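# Four arms seat a pallet collar squarely on a pallet

## Task

Place the pallet collar onto the pallet so that it sits down fully and lines up squarely with the pallet.

## Robot and tools

Robots: four i2rt Big YAM arms, arm1 to arm4, each ending in a five-fingered right hand. Every pose is in one scene frame in metres, with the origin on the floor and +z up. Each arm's foot (base_link) looks along its own +x. Feet as calibrated: arm1 x=-0.446 y=-0.872 z=+0.841 quat_wxyz=(+0.748, +0.007, +0.001, +0.664); arm2 x=+0.225 y=-0.881 z=+0.935 quat_wxyz=(+0.689, -0.003, +0.004, +0.725); arm3 x=+0.999 y=-0.084 z=+0.848 quat_wxyz=(+0.062, -0.003, -0.004, -0.998); arm4 x=-0.903 y=-0.145 z=+0.824 quat_wxyz=(+0.994, +0.004, +0.002, -0.109). A hand reaches roughly 1.07 m from its joint 1 axis. Loose objects may occasionally get a brief shove from outside.

Arm joints, absolute radians: joint1_rad -2.879..2.879 (turn about the foot, positive counter-clockwise from above, 0 along foot +x); joint2_rad 0..3.141 (shoulder, 0 upper arm back and level, positive lifts then swings forward); joint3_rad 0..3.019 (elbow, 0 folded, positive opens); joint4_rad -1.692..1.57 (hand pitch, positive tips fingers up); joint5_rad -1.57..1.57 (sideways swing, positive to the arm's right); joint6_rad -2.094..2.094 (roll, positive clockwise seen from behind the hand). With joints 1, 5, 6 at 0 and the hand level pointing forward, the palm is down and the thumb on the left.

Hand: the hand point sits 0.045 m ahead of the palm. Its +z runs along straight fingers, +y out of the palm, +x across the palm away from the thumb. Straight fingers extend 0.06-0.07 m past the point and lie 0.06 m behind it on -y. A wrist bracket on the little-finger side sticks out about 0.10 m across the palm and can strike things. The wrist camera is on the little-finger side aiming at the hand point; with joint6 near -1.3 its image is upright. Thumb turned in front of the palm plus fingers wrap objects about 0.035-0.065 m thick; handles down to about 0.025 m also work; thumb tip against index pad pinches light items.

Hand keys, all -1..1: hand_little, hand_ring, hand_middle, hand_index, hand_thumb_bend (+1 straight/open, -1 curled/closed), hand_thumb_turn (+1 beside the palm, -1 opposite the fingers). hand_force_limit (setting) maps -1..+1 to roughly 0..10 N at the fingertip (15 N for thumb motors); a closing motor halts when its load hits it. hand_speed (setting, -0.96..1) is near zero at -1 and full at +0.48 and above. Start values: force limit 0, speed -0.8. A motor only runs when its target changes by at least 0.002; to grip harder raise the limit and send a target further closed than its reading; to loosen send a more open target. For soft grips use hand_speed -0.94 or lower.

Tool move: optional keys arm1..arm4 and cameras. Each arm part may have joints (a name-to-value map of absolute targets), min_time_s (0.1-8 s, the shortest duration of that arm's joint motions), and/or target plus speed. target is one list of 7 numbers per arm, [x, y, z, qw, qx, qy, qz], an absolute pose of the hand point in the scene frame, written like the hand result line; the hand travels in a straight line from its hand_target pose. speed is peak speed in m/s, 0.002-4.3, default 0.25; rotation is capped at twice that in rad/s. When target is used, joints may hold only hand keys and the two settings, else the call is refused. All motions in one call start together; all hand paths in a call finish together and stop after 10 s even if short. Paths ignore obstacles and other arms; hands lag, wander and may overshoot, especially when stretched. Joint-space moves can swing wide and fast; a fast stretched arm can overshoot by up to about 30 degrees. cameras: names from arm1_cam_wrist..arm4_cam_wrist, cam_high, cam_low, or all; [] gives none. A move with no arms gives full state and all images.

wait: seconds 0-10, commands nothing, returns state. zoom_image: camera plus region [x0, y0, x1, y1] in pixels from top-left, at most 504 wide and tall, only on the newest images. show_instructions: shows the reference pages. finished_scene: optional scene 1; ends irreversibly, so the collar must stay seated with no robot help.

Results: move lists arms given motion; as last shown marks untouched arms (status not commanded). hand and hand_target are poses; a hand is done within 1 cm and 2 degrees. off_target means resting away from target, maybe still pushing. time_out is a stop; on_its_own shows the target still pursued. joint command not followed or pose unreachable means a safety check is holding back the arm (hand motors still act); not_followed drops a hand target. hand_stopped_by gives six words for little, ring, middle, index, thumb_bend, thumb_turn: moving, target, force, stalled, fault. The *_load_n values are fingertip forces in N, positive when pushed open; a lost grip shows as loads near 0. Joint velocities are rad/s; torques wrap at ±28 N m on joints 3 and 4. MOTOR HOT warns of heat; OVER-TEMPERATURE FAULT means the arm went limp for a while; resend keys marked limit_stop_at_motor_heat. If a call is refused or a stop interrupts it, later move, wait and finished_scene calls in that same reply are skipped. The robot keeps its last command while you deliberate.

Avoid: any hard squeeze between two robots (including closing fingers on another hand), hard collisions, knocking anything off the work area or floor, drops even of millimetres, releasing moving parts, slamming, heavy finger strain, and holding stretched poses or unreachable pushes that overheat motors. Arms keep pushing after contact, so approach slowly.

Each tool is called after "Call:" as name(argument=value, ...), one argument or row to a line, values as JSON.

Reference images:

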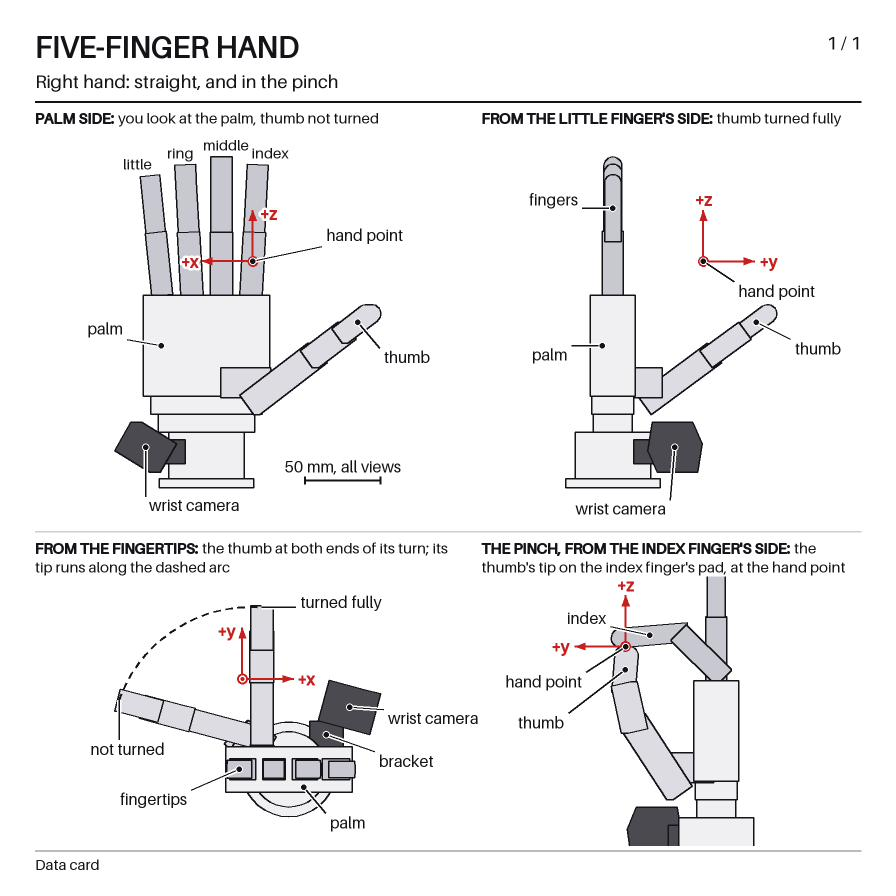

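## Session

Call:
move(
)

Scene clock: 0.00 s.
Joint torques (N m): no reading
Motor temperatures (°C): arm1=[27 28 27 30 27 28] | arm2=[28 28 30 29 25 28] | arm3=[29 26 26 27 27 28] | arm4=[28 30 27 27 27 26]
Heat: arm1: hottest joint4_rad 30 °C; arm2: hottest joint3_rad 30 °C; arm3: hottest joint1_rad 29 °C; arm4: hottest joint2_rad 30 °C.
Joint velocities: within noise
arm1.joint_positions: joint1_rad=-0.043 joint2_rad=+0.636 joint3_rad=+1.337 joint4_rad=-1.528 joint5_rad=-0.261 joint6_rad=-1.064 hand_little=+1.000 hand_ring=+1.000 hand_middle=+1.000 hand_index=+1.000 hand_thumb_turn=+1.000 hand_thumb_bend=+1.000 hand_force_limit=+0.000 hand_speed=-0.800
arm1.joint_status: not commanded
arm1.hand_stopped_by: target,target,target,target,target,target
arm1.little_load_n: 0.0
arm1.ring_load_n: 0.0
arm1.middle_load_n: 0.0
arm1.index_load_n: 0.0
arm1.thumb_bend_load_n: 0.0
arm1.thumb_turn_load_n: 0.0
arm1.hand: x=-0.4232 y=-0.6837 z=+1.2615 quat_wxyz=(-0.370, +0.810, +0.443, +0.106) (m; scene frame)
arm1.hand_target: x=-0.4230 y=-0.6836 z=+1.2686 quat_wxyz=(-0.377, +0.806, +0.442, +0.111) (m; scene frame)
arm1.hand_status: not commanded
arm2.joint_positions: joint1_rad=-0.220 joint2_rad=+0.600 joint3_rad=+1.353 joint4_rad=-1.521 joint5_rad=-0.293 joint6_rad=-1.417 hand_little=+1.000 hand_ring=+1.000 hand_middle=+1.000 hand_index=+1.000 hand_thumb_turn=+1.000 hand_thumb_bend=+1.000 hand_force_limit=+0.000 hand_speed=-0.800
arm2.joint_status: not commanded
arm2.hand_stopped_by: target,target,target,target,target,target
arm2.little_load_n: 0.0
arm2.ring_load_n: 0.0
arm2.middle_load_n: 0.0
arm2.index_load_n: 0.0
arm2.thumb_bend_load_n: 0.0
arm2.thumb_turn_load_n: 0.0
arm2.hand: x=+0.2555 y=-0.6814 z=+1.3749 quat_wxyz=(-0.364, +0.708, +0.579, +0.178) (m; scene frame)
arm2.hand_target: x=+0.2555 y=-0.6812 z=+1.3843 quat_wxyz=(-0.371, +0.703, +0.577, +0.186) (m; scene frame)
arm2.hand_status: not commanded
arm3.joint_positions: joint1_rad=-0.270 joint2_rad=+0.644 joint3_rad=+1.393 joint4_rad=-1.270 joint5_rad=+0.175 joint6_rad=-1.272 hand_little=+1.000 hand_ring=+1.000 hand_middle=+1.000 hand_index=+1.000 hand_thumb_turn=+1.000 hand_thumb_bend=+1.000 hand_force_limit=+0.000 hand_speed=-0.800
arm3.joint_status: not commanded
arm3.hand_stopped_by: target,target,target,target,target,target
arm3.little_load_n: 0.0
arm3.ring_load_n: 0.0
arm3.middle_load_n: 0.0
arm3.index_load_n: 0.0
arm3.thumb_bend_load_n: 0.0
arm3.thumb_turn_load_n: 0.0
arm3.hand: x=+0.7779 y=+0.0364 z=+1.3517 quat_wxyz=(+0.505, -0.235, -0.830, -0.034) (m; scene frame)
arm3.hand_target: x=+0.7792 y=+0.0362 z=+1.3591 quat_wxyz=(+0.512, -0.235, -0.826, -0.033) (m; scene frame)
arm3.hand_status: not commanded
arm4.joint_positions: joint1_rad=+0.241 joint2_rad=+0.621 joint3_rad=+1.332 joint4_rad=-1.529 joint5_rad=+0.115 joint6_rad=-0.976 hand_little=+1.000 hand_ring=+1.000 hand_middle=+1.000 hand_index=+1.000 hand_thumb_turn=+1.000 hand_thumb_bend=+1.000 hand_force_limit=+0.000 hand_speed=-0.800
arm4.joint_status: not commanded
arm4.hand_stopped_by: target,target,target,target,target,target
arm4.little_load_n: 0.0
arm4.ring_load_n: 0.0
arm4.middle_load_n: 0.0
arm4.index_load_n: 0.0
arm4.thumb_bend_load_n: 0.0
arm4.thumb_turn_load_n: 0.0
arm4.hand: x=-0.7207 y=-0.1998 z=+1.2459 quat_wxyz=(-0.063, +0.885, -0.284, +0.363) (m; scene frame)
arm4.hand_target: x=-0.7200 y=-0.1999 z=+1.2559 quat_wxyz=(-0.067, +0.880, -0.283, +0.375) (m; scene frame)
arm4.hand_status: not commanded
pictures: arm1_cam_wrist, arm2_cam_wrist, arm3_cam_wrist, arm4_cam_wrist, cam_high, cam_low
Images, in order (width x height): arm1_cam_wrist 672x504, arm2_cam_wrist 672x504, arm3_cam_wrist 672x504, arm4_cam_wrist 672x504, cam_high 672x504, cam_low 672x504.

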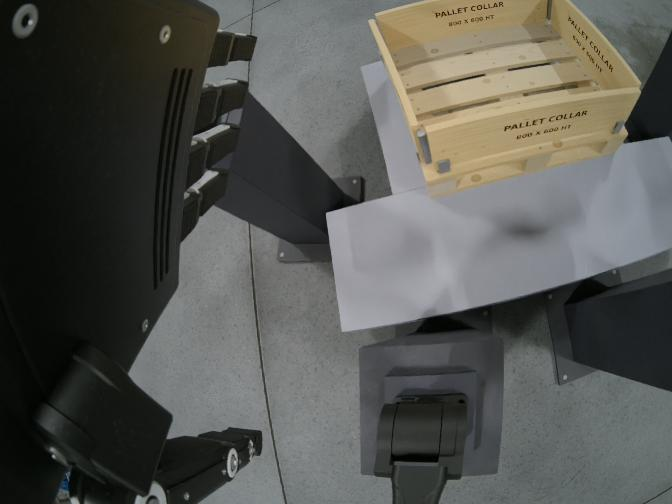

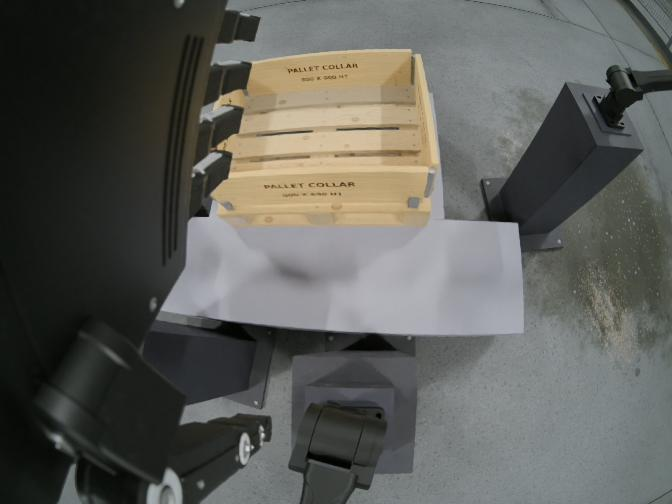

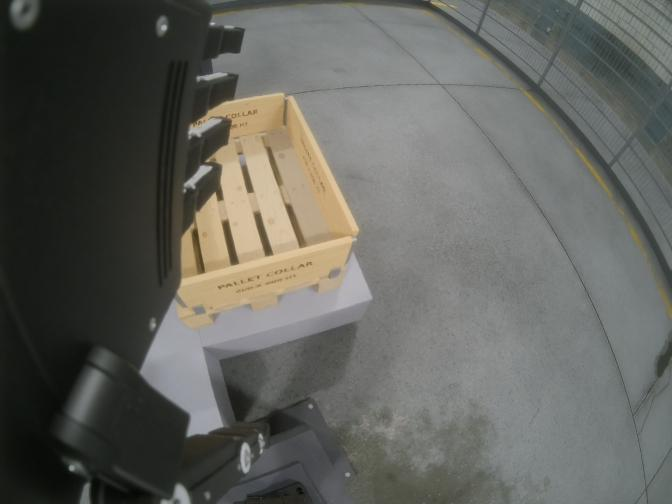

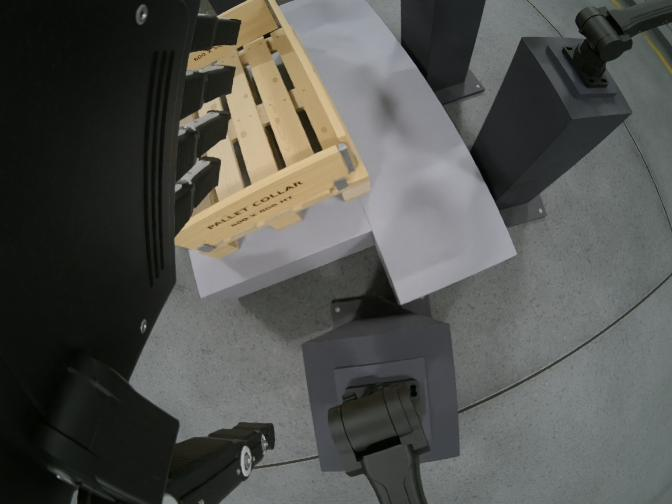

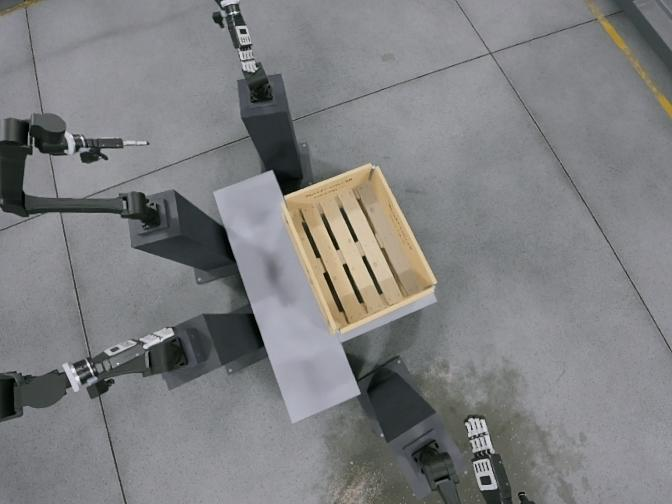

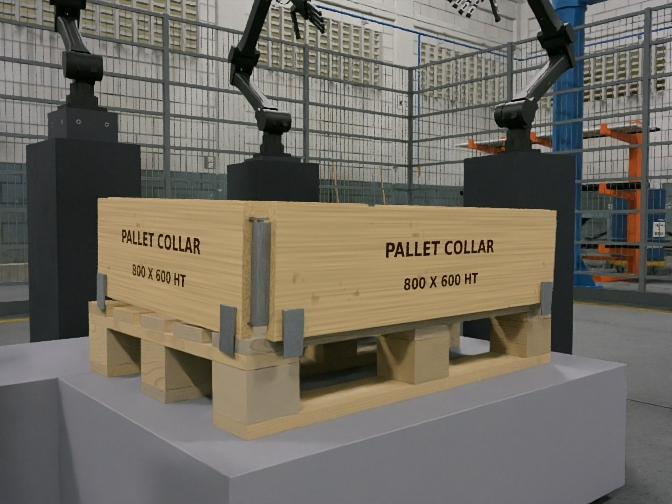

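Call:
zoom_image(
  camera="cam_low",
  region=[60, 180, 340, 440],
)

Call:
zoom_image(
  camera="cam_low",
  region=[320, 180, 600, 440],
)

Call:
zoom_image(
  camera="cam_high",
  region=[200, 140, 450, 440],
)

Call:
zoom_image(
  camera="arm2_cam_wrist",
  region=[150, 30, 470, 270],
)

Call:
zoom_image(
  camera="arm1_cam_wrist",
  region=[350, 0, 670, 210],
)

Call:
zoom_image(
  camera="arm4_cam_wrist",
  region=[150, 0, 400, 280],
)

Call:
zoom_image(
  camera="arm3_cam_wrist",
  region=[150, 70, 400, 350],
)

Scaled by 1.800 from the camera's image (finer frame: 960x720).

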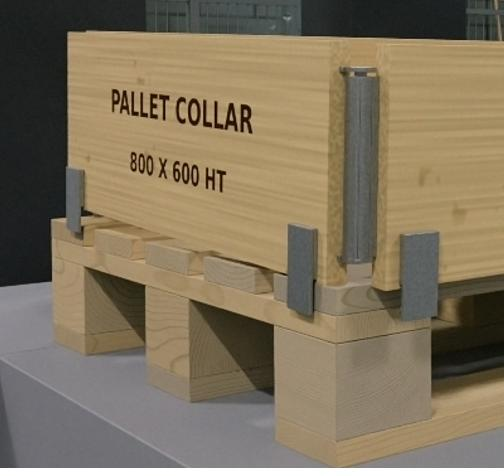

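Scaled by 1.800 from the camera's image (finer frame: 960x720).

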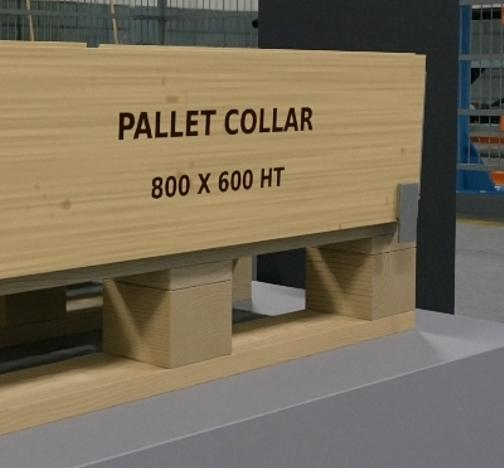

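Scaled by 1.680 from the camera's image (finer frame: 960x720).

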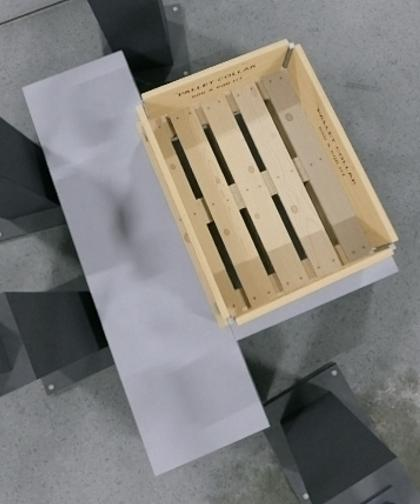

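Scaled by 1.575 from the camera's image (finer frame: 960x720).

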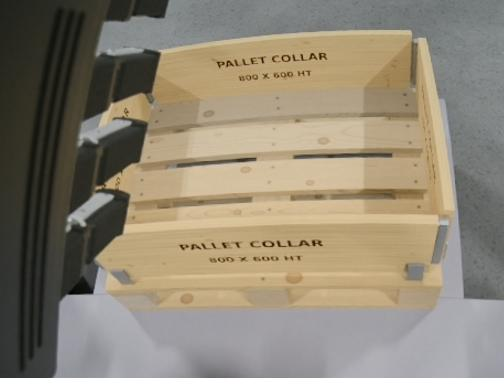

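Scaled by 1.575 from the camera's image (finer frame: 960x720).

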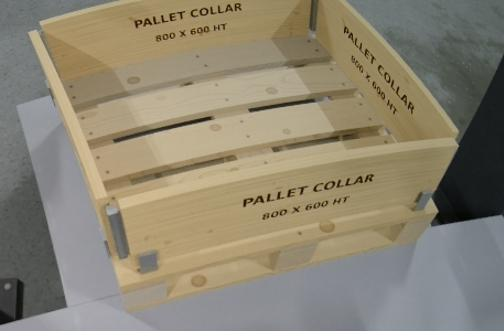

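Scaled by 1.800 from the camera's image (finer frame: 960x720).

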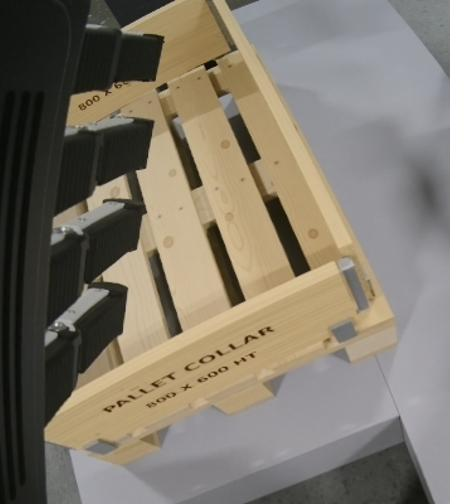

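Scaled by 1.800 from the camera's image (finer frame: 960x720).

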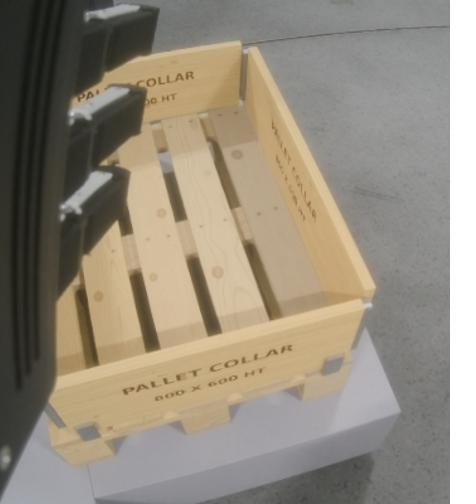

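Call:
move(
  arm1={"target": [-0.36, -0.50, 0.98, 0.4565, -0.6525, -0.4959, -0.3468]},
  arm2={"target": [0.38, -0.50, 0.98, 0.4565, -0.6525, -0.4959, -0.3468]},
  arm3={"target": [0.66, 0.12, 0.97, 0.568, -0.1107, -0.812, 0.0775]},
  arm4={"target": [-0.60, 0.08, 0.97, 0.0775, -0.812, 0.1107, -0.568]},
  cameras=["all"],
)

Scene clock: 6.53 s.
Joint torques (N m): arm1=[-1.32 -0.56 9.92 2.39 -0.11 -0.11] | arm2=[1.55 -2.02 5.37 2.14 0.09 -0.02] | arm3=[0.5 -3.25 8.54 2.37 -0.39 -0.16] | arm4=[-0.26 -5.13 8.13 2.28 0.32 -0.09]
Motor temperatures (°C): arm1=[27 28 28 30 27 28] | arm2=[28 28 31 29 25 28] | arm3=[29 26 27 27 27 28] | arm4=[28 30 28 27 27 26]
Heat: arm1: hottest joint4_rad 30 °C; arm2: hottest joint3_rad 31 °C; arm3: hottest joint1_rad 29 °C; arm4: hottest joint2_rad 30 °C.
move: arm1 done; arm2 done; arm3 done; arm4 done
Joint velocities: within noise
arm1.joint_positions: joint1_rad=-0.029 joint2_rad=+0.765 joint3_rad=+0.322 joint4_rad=+0.084 joint5_rad=-0.143 joint6_rad=-1.358 hand_little=+1.000 hand_ring=+1.000 hand_middle=+1.000 hand_index=+1.000 hand_thumb_turn=+1.000 hand_thumb_bend=+1.000 hand_force_limit=+0.000 hand_speed=-0.800
arm1.joint_status: not commanded
arm1.hand_stopped_by: target,target,target,target,target,target
arm1.little_load_n: 0.0
arm1.ring_load_n: 0.0
arm1.middle_load_n: 0.0
arm1.index_load_n: 0.0
arm1.thumb_bend_load_n: 0.0
arm1.thumb_turn_load_n: 0.0
arm1.hand: x=-0.3633 y=-0.4987 z=+0.9850 quat_wxyz=(-0.460, +0.652, +0.496, +0.344)
arm1.hand_target: x=-0.3600 y=-0.5001 z=+0.9802 quat_wxyz=(-0.456, +0.652, +0.496, +0.347)
arm1.hand_status: done (0.006 m and 0.5 deg from the pose sent, 0.342 m and 35.1 deg at the start)
arm2.joint_positions: joint1_rad=-0.500 joint2_rad=+1.255 joint3_rad=+0.234 joint4_rad=+0.633 joint5_rad=-0.434 joint6_rad=-1.480 hand_little=+1.000 hand_ring=+1.000 hand_middle=+1.000 hand_index=+1.000 hand_thumb_turn=+1.000 hand_thumb_bend=+1.000 hand_force_limit=+0.000 hand_speed=-0.800
arm2.joint_status: not commanded
arm2.hand_stopped_by: target,target,target,target,target,target
arm2.little_load_n: 0.0
arm2.ring_load_n: 0.0
arm2.middle_load_n: 0.0
arm2.index_load_n: 0.0
arm2.thumb_bend_load_n: 0.0
arm2.thumb_turn_load_n: 0.0
arm2.hand: x=+0.3758 y=-0.4991 z=+0.9803 quat_wxyz=(-0.454, +0.649, +0.505, +0.343)
arm2.hand_target: x=+0.3799 y=-0.5000 z=+0.9801 quat_wxyz=(-0.456, +0.652, +0.496, +0.347)
arm2.hand_status: done (0.004 m and 1.2 deg from the pose sent, 0.452 m and 24.9 deg at the start)
arm3.joint_positions: joint1_rad=-0.826 joint2_rad=+0.905 joint3_rad=+0.344 joint4_rad=+0.093 joint5_rad=-0.657 joint6_rad=-1.596 hand_little=+1.000 hand_ring=+1.000 hand_middle=+1.000 hand_index=+1.000 hand_thumb_turn=+1.000 hand_thumb_bend=+1.000 hand_force_limit=+0.000 hand_speed=-0.800
arm3.joint_status: not commanded
arm3.hand_stopped_by: target,target,target,target,target,target
arm3.little_load_n: 0.0
arm3.ring_load_n: 0.0
arm3.middle_load_n: 0.0
arm3.index_load_n: 0.5
arm3.thumb_bend_load_n: 0.0
arm3.thumb_turn_load_n: 0.0
arm3.hand: x=+0.6587 y=+0.1148 z=+0.9694 quat_wxyz=(+0.563, -0.111, -0.815, +0.084)
arm3.hand_target: x=+0.6601 y=+0.1200 z=+0.9701 quat_wxyz=(+0.568, -0.111, -0.812, +0.077)
arm3.hand_status: done (0.005 m and 1.0 deg from the pose sent, 0.408 m and 20.6 deg at the start)
arm4.joint_positions: joint1_rad=+1.336 joint2_rad=+1.150 joint3_rad=+0.586 joint4_rad=-0.152 joint5_rad=+1.009 joint6_rad=-0.685 hand_little=+1.000 hand_ring=+1.000 hand_middle=+1.000 hand_index=+1.000 hand_thumb_turn=+1.000 hand_thumb_bend=+1.000 hand_force_limit=+0.000 hand_speed=-0.800
arm4.joint_status: not commanded
arm4.hand_stopped_by: target,target,target,target,target,target
arm4.little_load_n: 0.0
arm4.ring_load_n: 0.0
arm4.middle_load_n: 0.0
arm4.index_load_n: 0.0
arm4.thumb_bend_load_n: 0.0
arm4.thumb_turn_load_n: 0.0
arm4.hand: x=-0.6012 y=+0.0777 z=+0.9662 quat_wxyz=(-0.071, +0.815, -0.110, +0.564)
arm4.hand_target: x=-0.6000 y=+0.0799 z=+0.9700 quat_wxyz=(-0.077, +0.812, -0.111, +0.568)
arm4.hand_status: done (0.005 m and 0.9 deg from the pose sent, 0.411 m and 32.0 deg at the start)
pictures: arm1_cam_wrist, arm2_cam_wrist, arm3_cam_wrist, arm4_cam_wrist, cam_high, cam_low
Images, in order (width x height): arm1_cam_wrist 672x504, arm2_cam_wrist 672x504, arm3_cam_wrist 672x504, arm4_cam_wrist 672x504, cam_high 672x504, cam_low 672x504.

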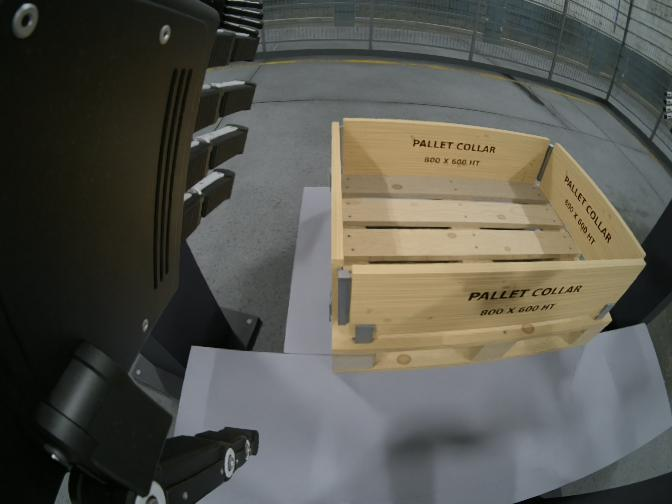

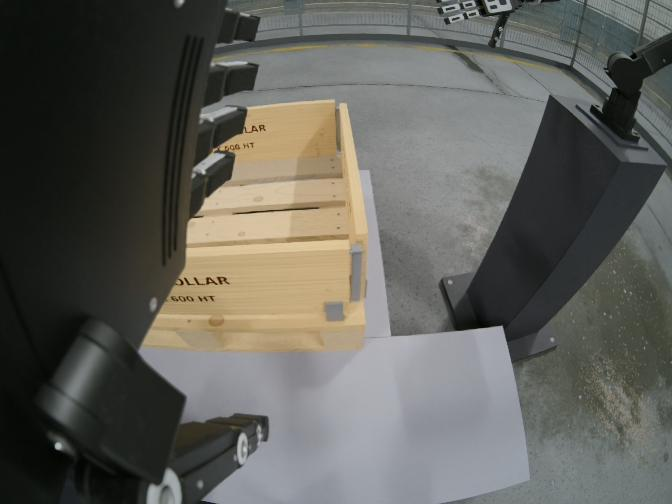

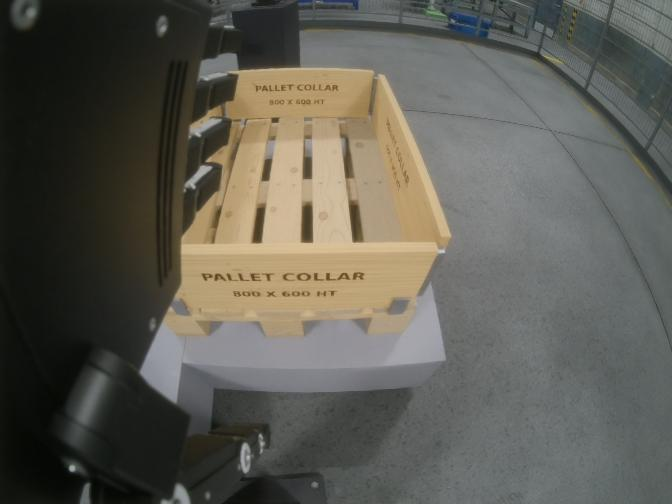

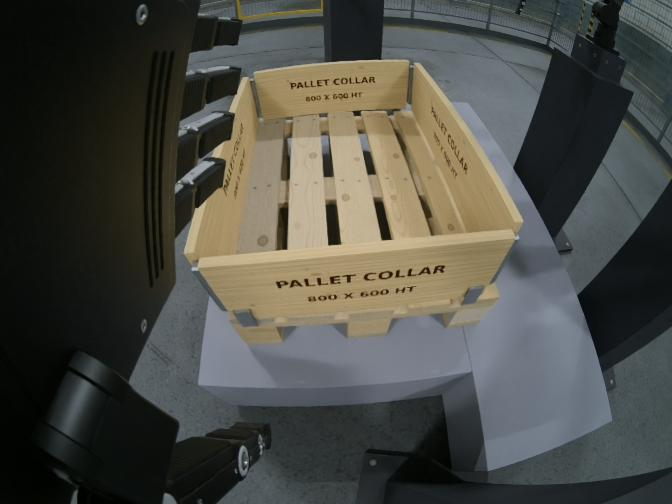

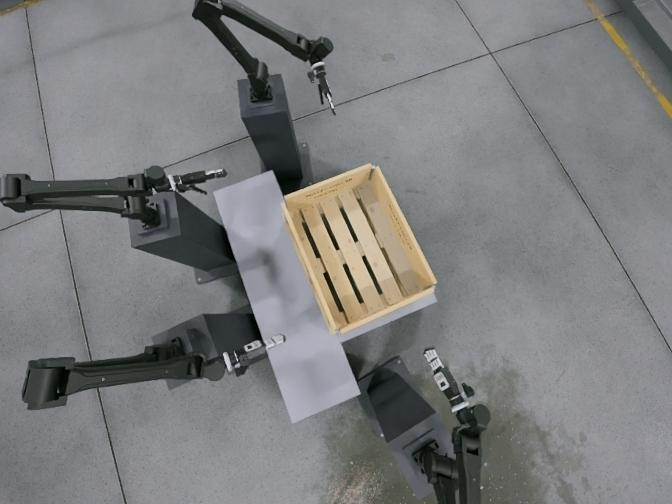

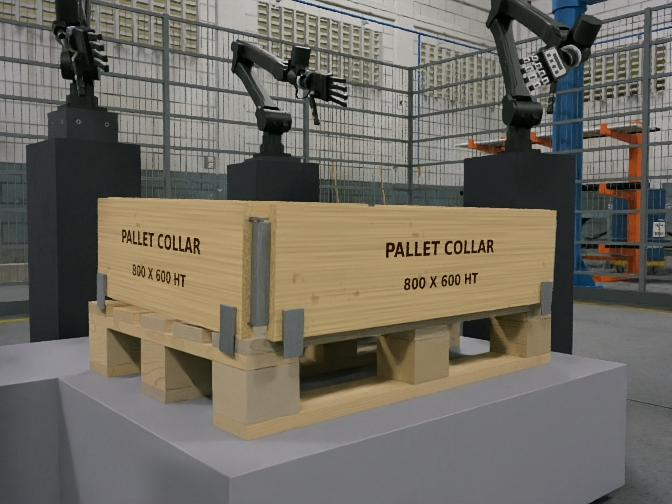

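Call:
zoom_image(
  camera="arm1_cam_wrist",
  region=[310, 250, 450, 380],
)

Call:
zoom_image(
  camera="arm1_cam_wrist",
  region=[520, 230, 660, 360],
)

Call:
zoom_image(
  camera="arm2_cam_wrist",
  region=[280, 230, 400, 360],
)

Call:
zoom_image(
  camera="arm3_cam_wrist",
  region=[160, 230, 300, 350],
)

Call:
zoom_image(
  camera="arm3_cam_wrist",
  region=[330, 220, 470, 340],
)

Call:
zoom_image(
  camera="arm4_cam_wrist",
  region=[180, 240, 330, 360],
)

Call:
zoom_image(
  camera="arm4_cam_wrist",
  region=[400, 220, 540, 340],
)

Scaled by 3.600 from the camera's image (finer frame: 960x720).

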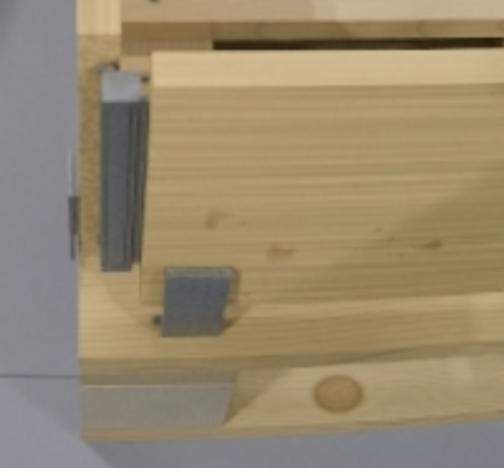

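Scaled by 3.600 from the camera's image (finer frame: 960x720).

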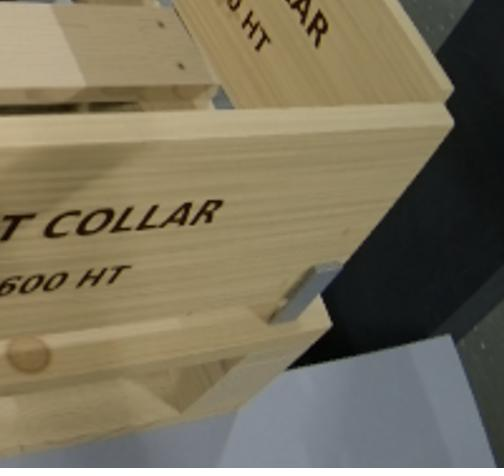

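Scaled by 3.877 from the camera's image (finer frame: 960x720).

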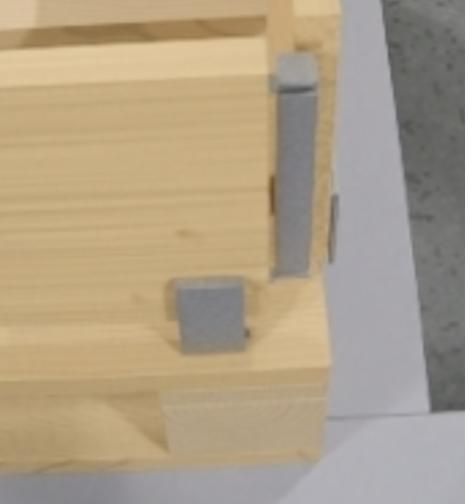

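Scaled by 3.600 from the camera's image (finer frame: 960x720).

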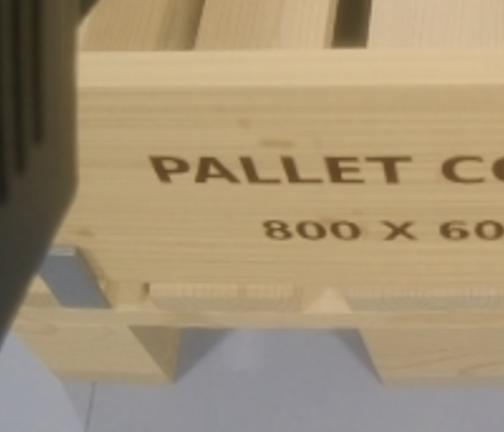

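Scaled by 3.600 from the camera's image (finer frame: 960x720).

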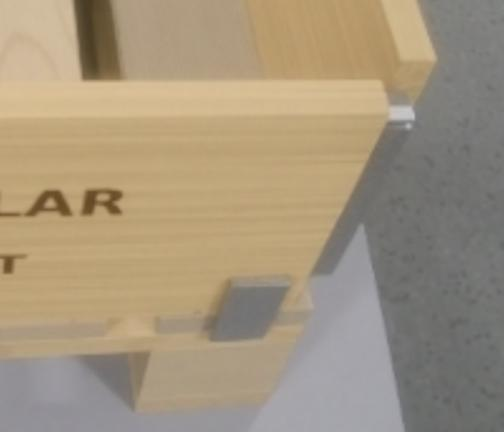

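Scaled by 3.360 from the camera's image (finer frame: 960x720).

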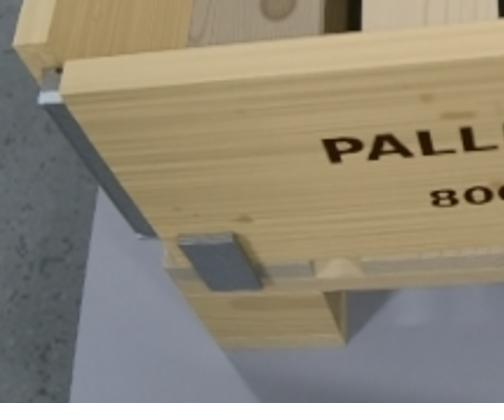

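Scaled by 3.600 from the camera's image (finer frame: 960x720).

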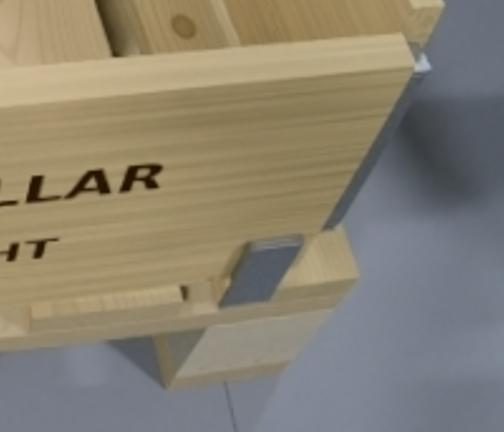

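Call:
move(
  arm1={"target": [-0.22, -0.33, 0.86, 0.7066, -0.7066, -0.0272, 0.0272], "joints": {"hand_thumb_turn": -1, "hand_thumb_bend": 0.9, "hand_little": 0.35, "hand_ring": 0.35, "hand_middle": 0.35, "hand_index": 0.35, "hand_speed": 0}},
  arm2={"target": [0.20, -0.32, 0.86, 0.7066, -0.7066, -0.0272, 0.0272], "joints": {"hand_thumb_turn": -1, "hand_thumb_bend": 0.9, "hand_little": 0.35, "hand_ring": 0.35, "hand_middle": 0.35, "hand_index": 0.35, "hand_speed": 0}},
  cameras=["all"],
)

Scene clock: 12.83 s.
Joint torques (N m): arm1=[-0.97 -11.75 7.5 2.1 -0.1 0.08] | arm2=[3.37 -10.11 2.02 2.26 0.18 0.02] | arm3=[0.21 -4.07 8.35 2.36 -0.34 -0.14] | arm4=[-0.21 -5.19 8.12 2.28 0.32 -0.1]
Motor temperatures (°C): arm1=[27 28 29 30 27 28] | arm2=[28 28 31 29 25 28] | arm3=[29 26 27 28 27 28] | arm4=[28 30 29 27 27 26]
Heat: arm1: hottest joint4_rad 30 °C; arm2: hottest joint3_rad 31 °C; arm3: hottest joint1_rad 29 °C; arm4: hottest joint2_rad 30 °C.
move: arm1 off_target; arm2 off_target
Joint velocities: within noise
arm1.joint_positions: joint1_rad=-0.529 joint2_rad=+1.998 joint3_rad=+0.746 joint4_rad=+1.219 joint5_rad=-0.731 joint6_rad=-0.026 hand_little=+0.350 hand_ring=+0.350 hand_middle=+0.350 hand_index=+0.350 hand_thumb_turn=-1.000 hand_thumb_bend=+0.900 hand_force_limit=+0.000 hand_speed=+0.000
arm1.joint_status: all done
arm1.hand_stopped_by: target,target,target,target,target,target
arm1.little_load_n: 0.0
arm1.ring_load_n: 0.0
arm1.middle_load_n: 0.0
arm1.index_load_n: 0.0
arm1.thumb_bend_load_n: 0.0
arm1.thumb_turn_load_n: 0.0
arm1.hand: x=-0.2289 y=-0.3365 z=+0.8600 quat_wxyz=(-0.701, +0.712, +0.027, -0.031)
arm1.hand_target: x=-0.2203 y=-0.3304 z=+0.8600 quat_wxyz=(-0.706, +0.707, +0.027, -0.027)
arm1.hand_status: off_target (0.011 m and 1.0 deg from the pose sent, 0.254 m and 75.8 deg at the start)
arm2.joint_positions: joint1_rad=-0.117 joint2_rad=+2.244 joint3_rad=+0.634 joint4_rad=+1.555 joint5_rad=-0.141 joint6_rad=-0.022 hand_little=+0.350 hand_ring=+0.350 hand_middle=+0.350 hand_index=+0.350 hand_thumb_turn=-1.000 hand_thumb_bend=+0.900 hand_force_limit=+0.000 hand_speed=+0.000
arm2.joint_status: all done
arm2.hand_stopped_by: target,target,target,target,target,target
arm2.little_load_n: 0.0
arm2.ring_load_n: 0.0
arm2.middle_load_n: 0.0
arm2.index_load_n: 0.0
arm2.thumb_bend_load_n: 0.0
arm2.thumb_turn_load_n: 0.0
arm2.hand: x=+0.2055 y=-0.3241 z=+0.8573 quat_wxyz=(-0.684, +0.729, +0.032, -0.021)
arm2.hand_target: x=+0.2000 y=-0.3199 z=+0.8603 quat_wxyz=(-0.692, +0.721, +0.030, -0.028)
arm2.hand_status: off_target (0.007 m and 3.7 deg from the pose sent, 0.278 m and 76.8 deg at the start; a joint's target at an end of its range on 37 of 110 steps)
arm3, arm4: as last shown
arm3.index_load_n: 0.0
arm4.hand: x=-0.6011 y=+0.0777 z=+0.9663 quat_wxyz=(-0.071, +0.815, -0.110, +0.564)
pictures: arm1_cam_wrist, arm2_cam_wrist, arm3_cam_wrist, arm4_cam_wrist, cam_high, cam_low
Images, in order (width x height): arm1_cam_wrist 672x504, arm2_cam_wrist 672x504, arm3_cam_wrist 672x504, arm4_cam_wrist 672x504, cam_high 672x504, cam_low 672x504.

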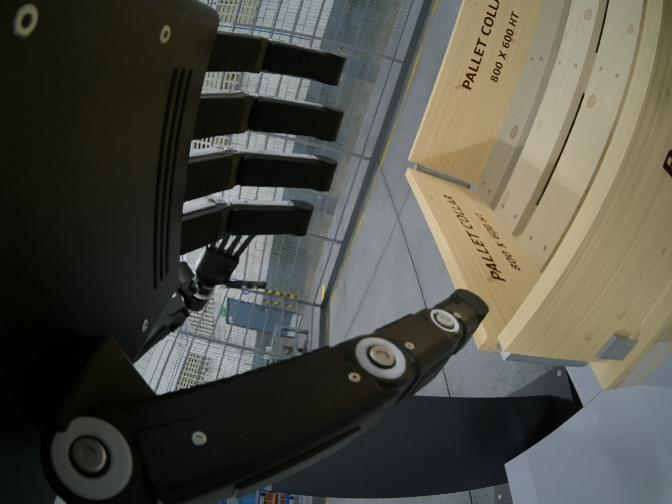

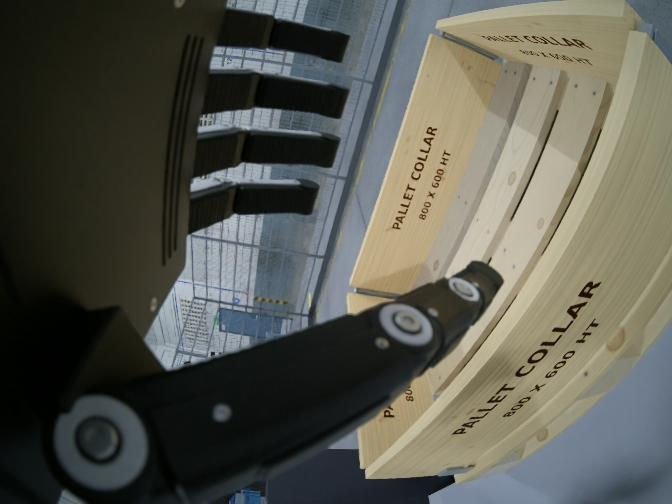

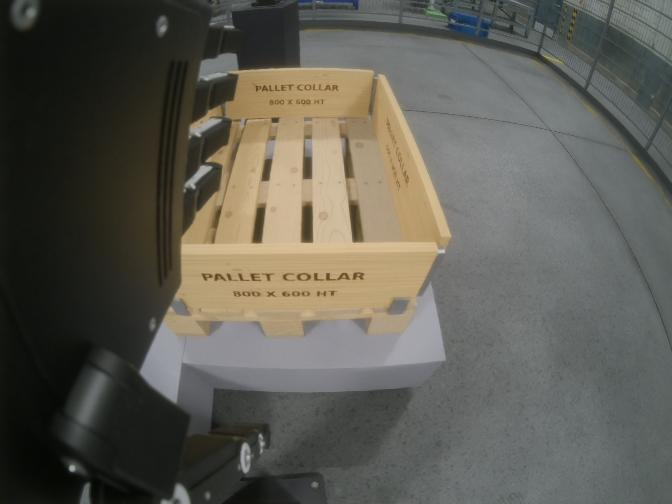

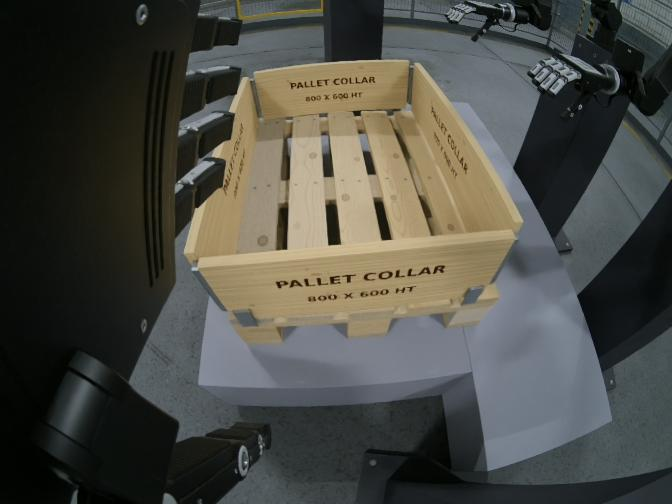

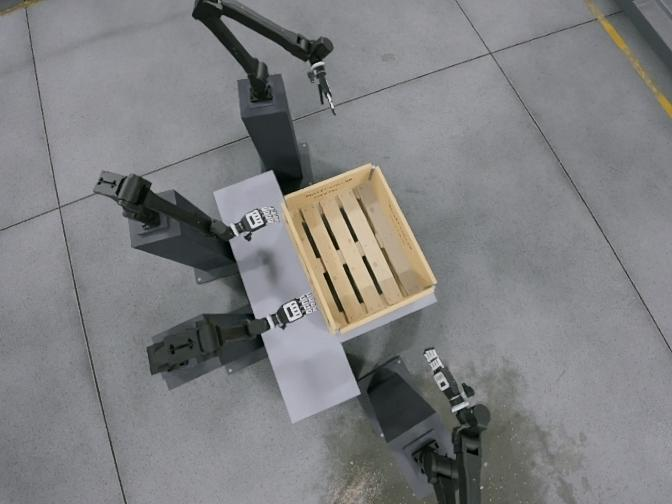

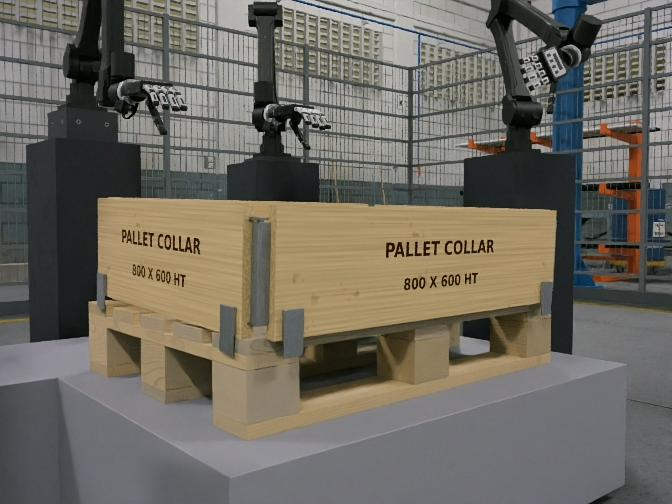

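Call:
move(
  arm1={"target": [-0.20, -0.335, 0.70, 0.6287, -0.7764, -0.034, 0.0275]},
  arm2={"target": [0.22, -0.32, 0.70, 0.6287, -0.7764, -0.034, 0.0275]},
  cameras=["arm1_cam_wrist", "arm2_cam_wrist", "cam_low", "cam_high"],
)

Scene clock: 15.63 s.
Joint torques (N m): arm1=[-0.38 -15.5 5.49 1.09 -0.15 -0.14] | arm2=[1.61 -12.51 0.64 1.02 -0.03 -0.27] | arm3=[0.73 -4.6 8.51 2.36 -0.38 -0.17] | arm4=[-0.21 -5.13 8.12 2.26 0.32 -0.1]
Motor temperatures (°C): arm1=[27 29 29 30 27 28] | arm2=[28 29 31 29 25 28] | arm3=[29 26 28 28 27 28] | arm4=[28 30 29 27 27 26]
Heat: arm1: hottest joint4_rad 30 °C; arm2: hottest joint3_rad 31 °C; arm3: hottest joint1_rad 29 °C; arm4: hottest joint2_rad 30 °C.
move: arm1 done; arm2 done
Joint velocities: within noise
arm1.joint_positions: joint1_rad=-0.552 joint2_rad=+2.319 joint3_rad=+0.907 joint4_rad=+1.120 joint5_rad=-0.743 joint6_rad=-0.207 hand_little=+0.350 hand_ring=+0.350 hand_middle=+0.350 hand_index=+0.350 hand_thumb_turn=-1.000 hand_thumb_bend=+0.900 hand_force_limit=+0.000 hand_speed=+0.000
arm1.joint_status: not commanded
arm1.hand_stopped_by: target,target,target,target,target,target
arm1.little_load_n: 0.0
arm1.ring_load_n: 0.0
arm1.middle_load_n: 0.0
arm1.index_load_n: 0.0
arm1.thumb_bend_load_n: 0.0
arm1.thumb_turn_load_n: 0.0
arm1.hand: x=-0.2071 y=-0.3370 z=+0.7061 quat_wxyz=(-0.630, +0.775, +0.035, -0.031)
arm1.hand_target: x=-0.2000 y=-0.3351 z=+0.7002 quat_wxyz=(-0.629, +0.776, +0.034, -0.027)
arm1.hand_status: done (0.010 m and 0.5 deg from the pose sent, 0.163 m and 11.1 deg at the start)
arm2.joint_positions: joint1_rad=-0.148 joint2_rad=+2.619 joint3_rad=+0.870 joint4_rad=+1.555 joint5_rad=-0.187 joint6_rad=-0.027 hand_little=+0.350 hand_ring=+0.350 hand_middle=+0.350 hand_index=+0.350 hand_thumb_turn=-1.000 hand_thumb_bend=+0.900 hand_force_limit=+0.000 hand_speed=+0.000
arm2.joint_status: not commanded
arm2.hand_stopped_by: target,target,target,target,target,target
arm2.little_load_n: 0.0
arm2.ring_load_n: 0.0
arm2.middle_load_n: 0.0
arm2.index_load_n: 0.0
arm2.thumb_bend_load_n: 0.0
arm2.thumb_turn_load_n: 0.0
arm2.hand: x=+0.2145 y=-0.3203 z=+0.7044 quat_wxyz=(-0.632, +0.774, +0.031, -0.033)
arm2.hand_target: x=+0.2200 y=-0.3202 z=+0.7000 quat_wxyz=(-0.629, +0.776, +0.034, -0.028)
arm2.hand_status: done (0.007 m and 0.9 deg from the pose sent, 0.158 m and 8.4 deg at the start; a joint's target at an end of its range on 13 of 44 steps)
arm3, arm4: as last shown
arm3.thumb_turn_load_n: -0.5
pictures: arm1_cam_wrist, arm2_cam_wrist, cam_high, cam_low
Images, in order (width x height): arm1_cam_wrist 672x504, arm2_cam_wrist 672x504, cam_high 672x504, cam_low 672x504.

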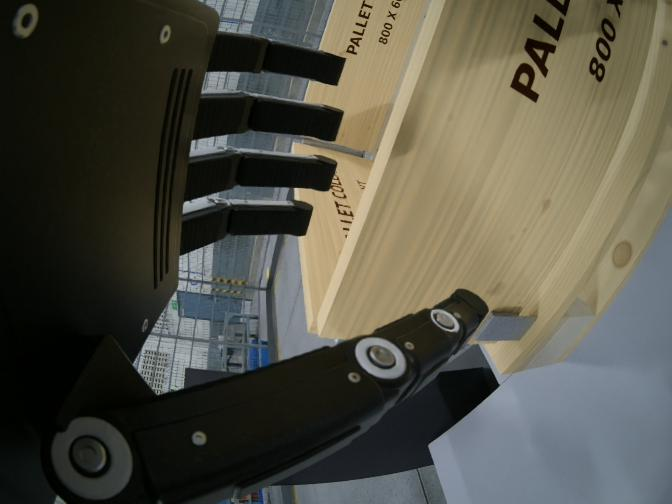

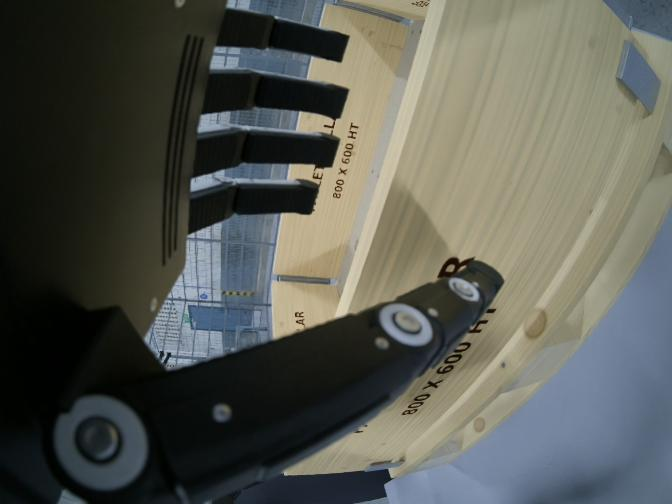

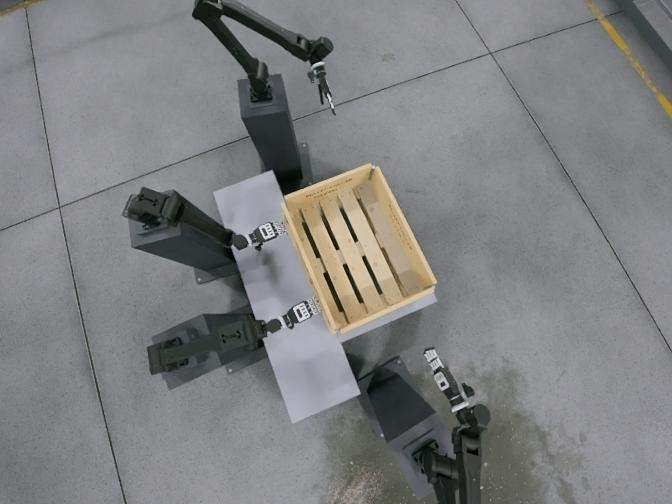

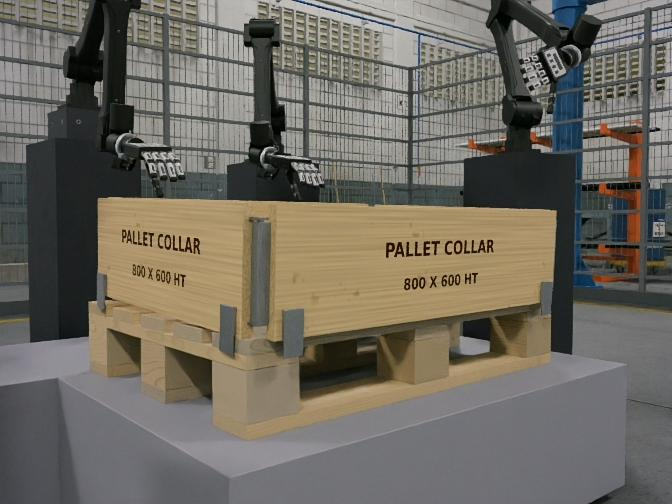

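Call:
zoom_image(
  camera="arm2_cam_wrist",
  region=[300, 0, 500, 300],
)

Call:
zoom_image(
  camera="arm1_cam_wrist",
  region=[290, 0, 590, 350],
)

Call:
zoom_image(
  camera="cam_low",
  region=[60, 80, 340, 280],
)

Scaled by 1.680 from the camera's image (finer frame: 960x720).

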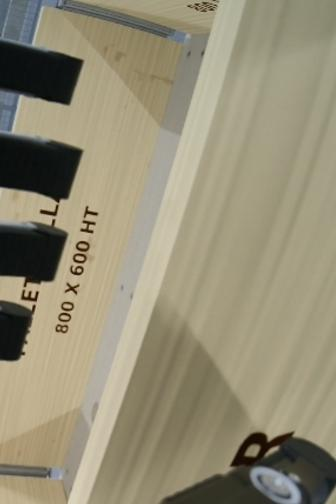

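Scaled by 1.440 from the camera's image (finer frame: 960x720).

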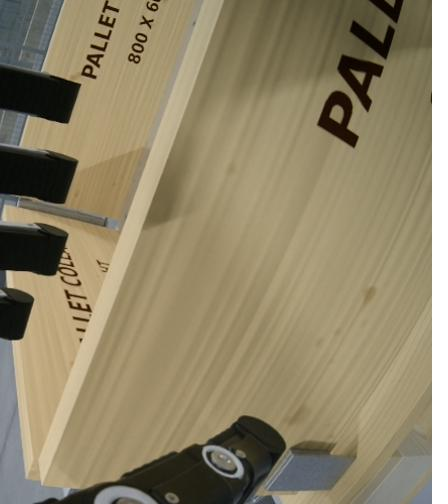

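Scaled by 1.800 from the camera's image (finer frame: 960x720).

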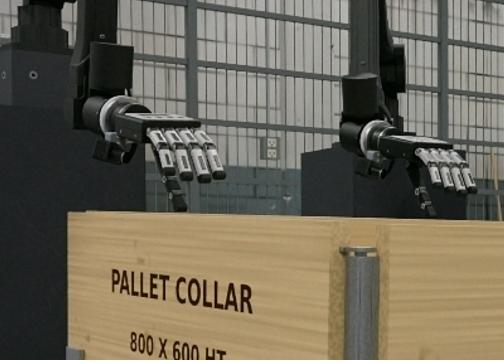

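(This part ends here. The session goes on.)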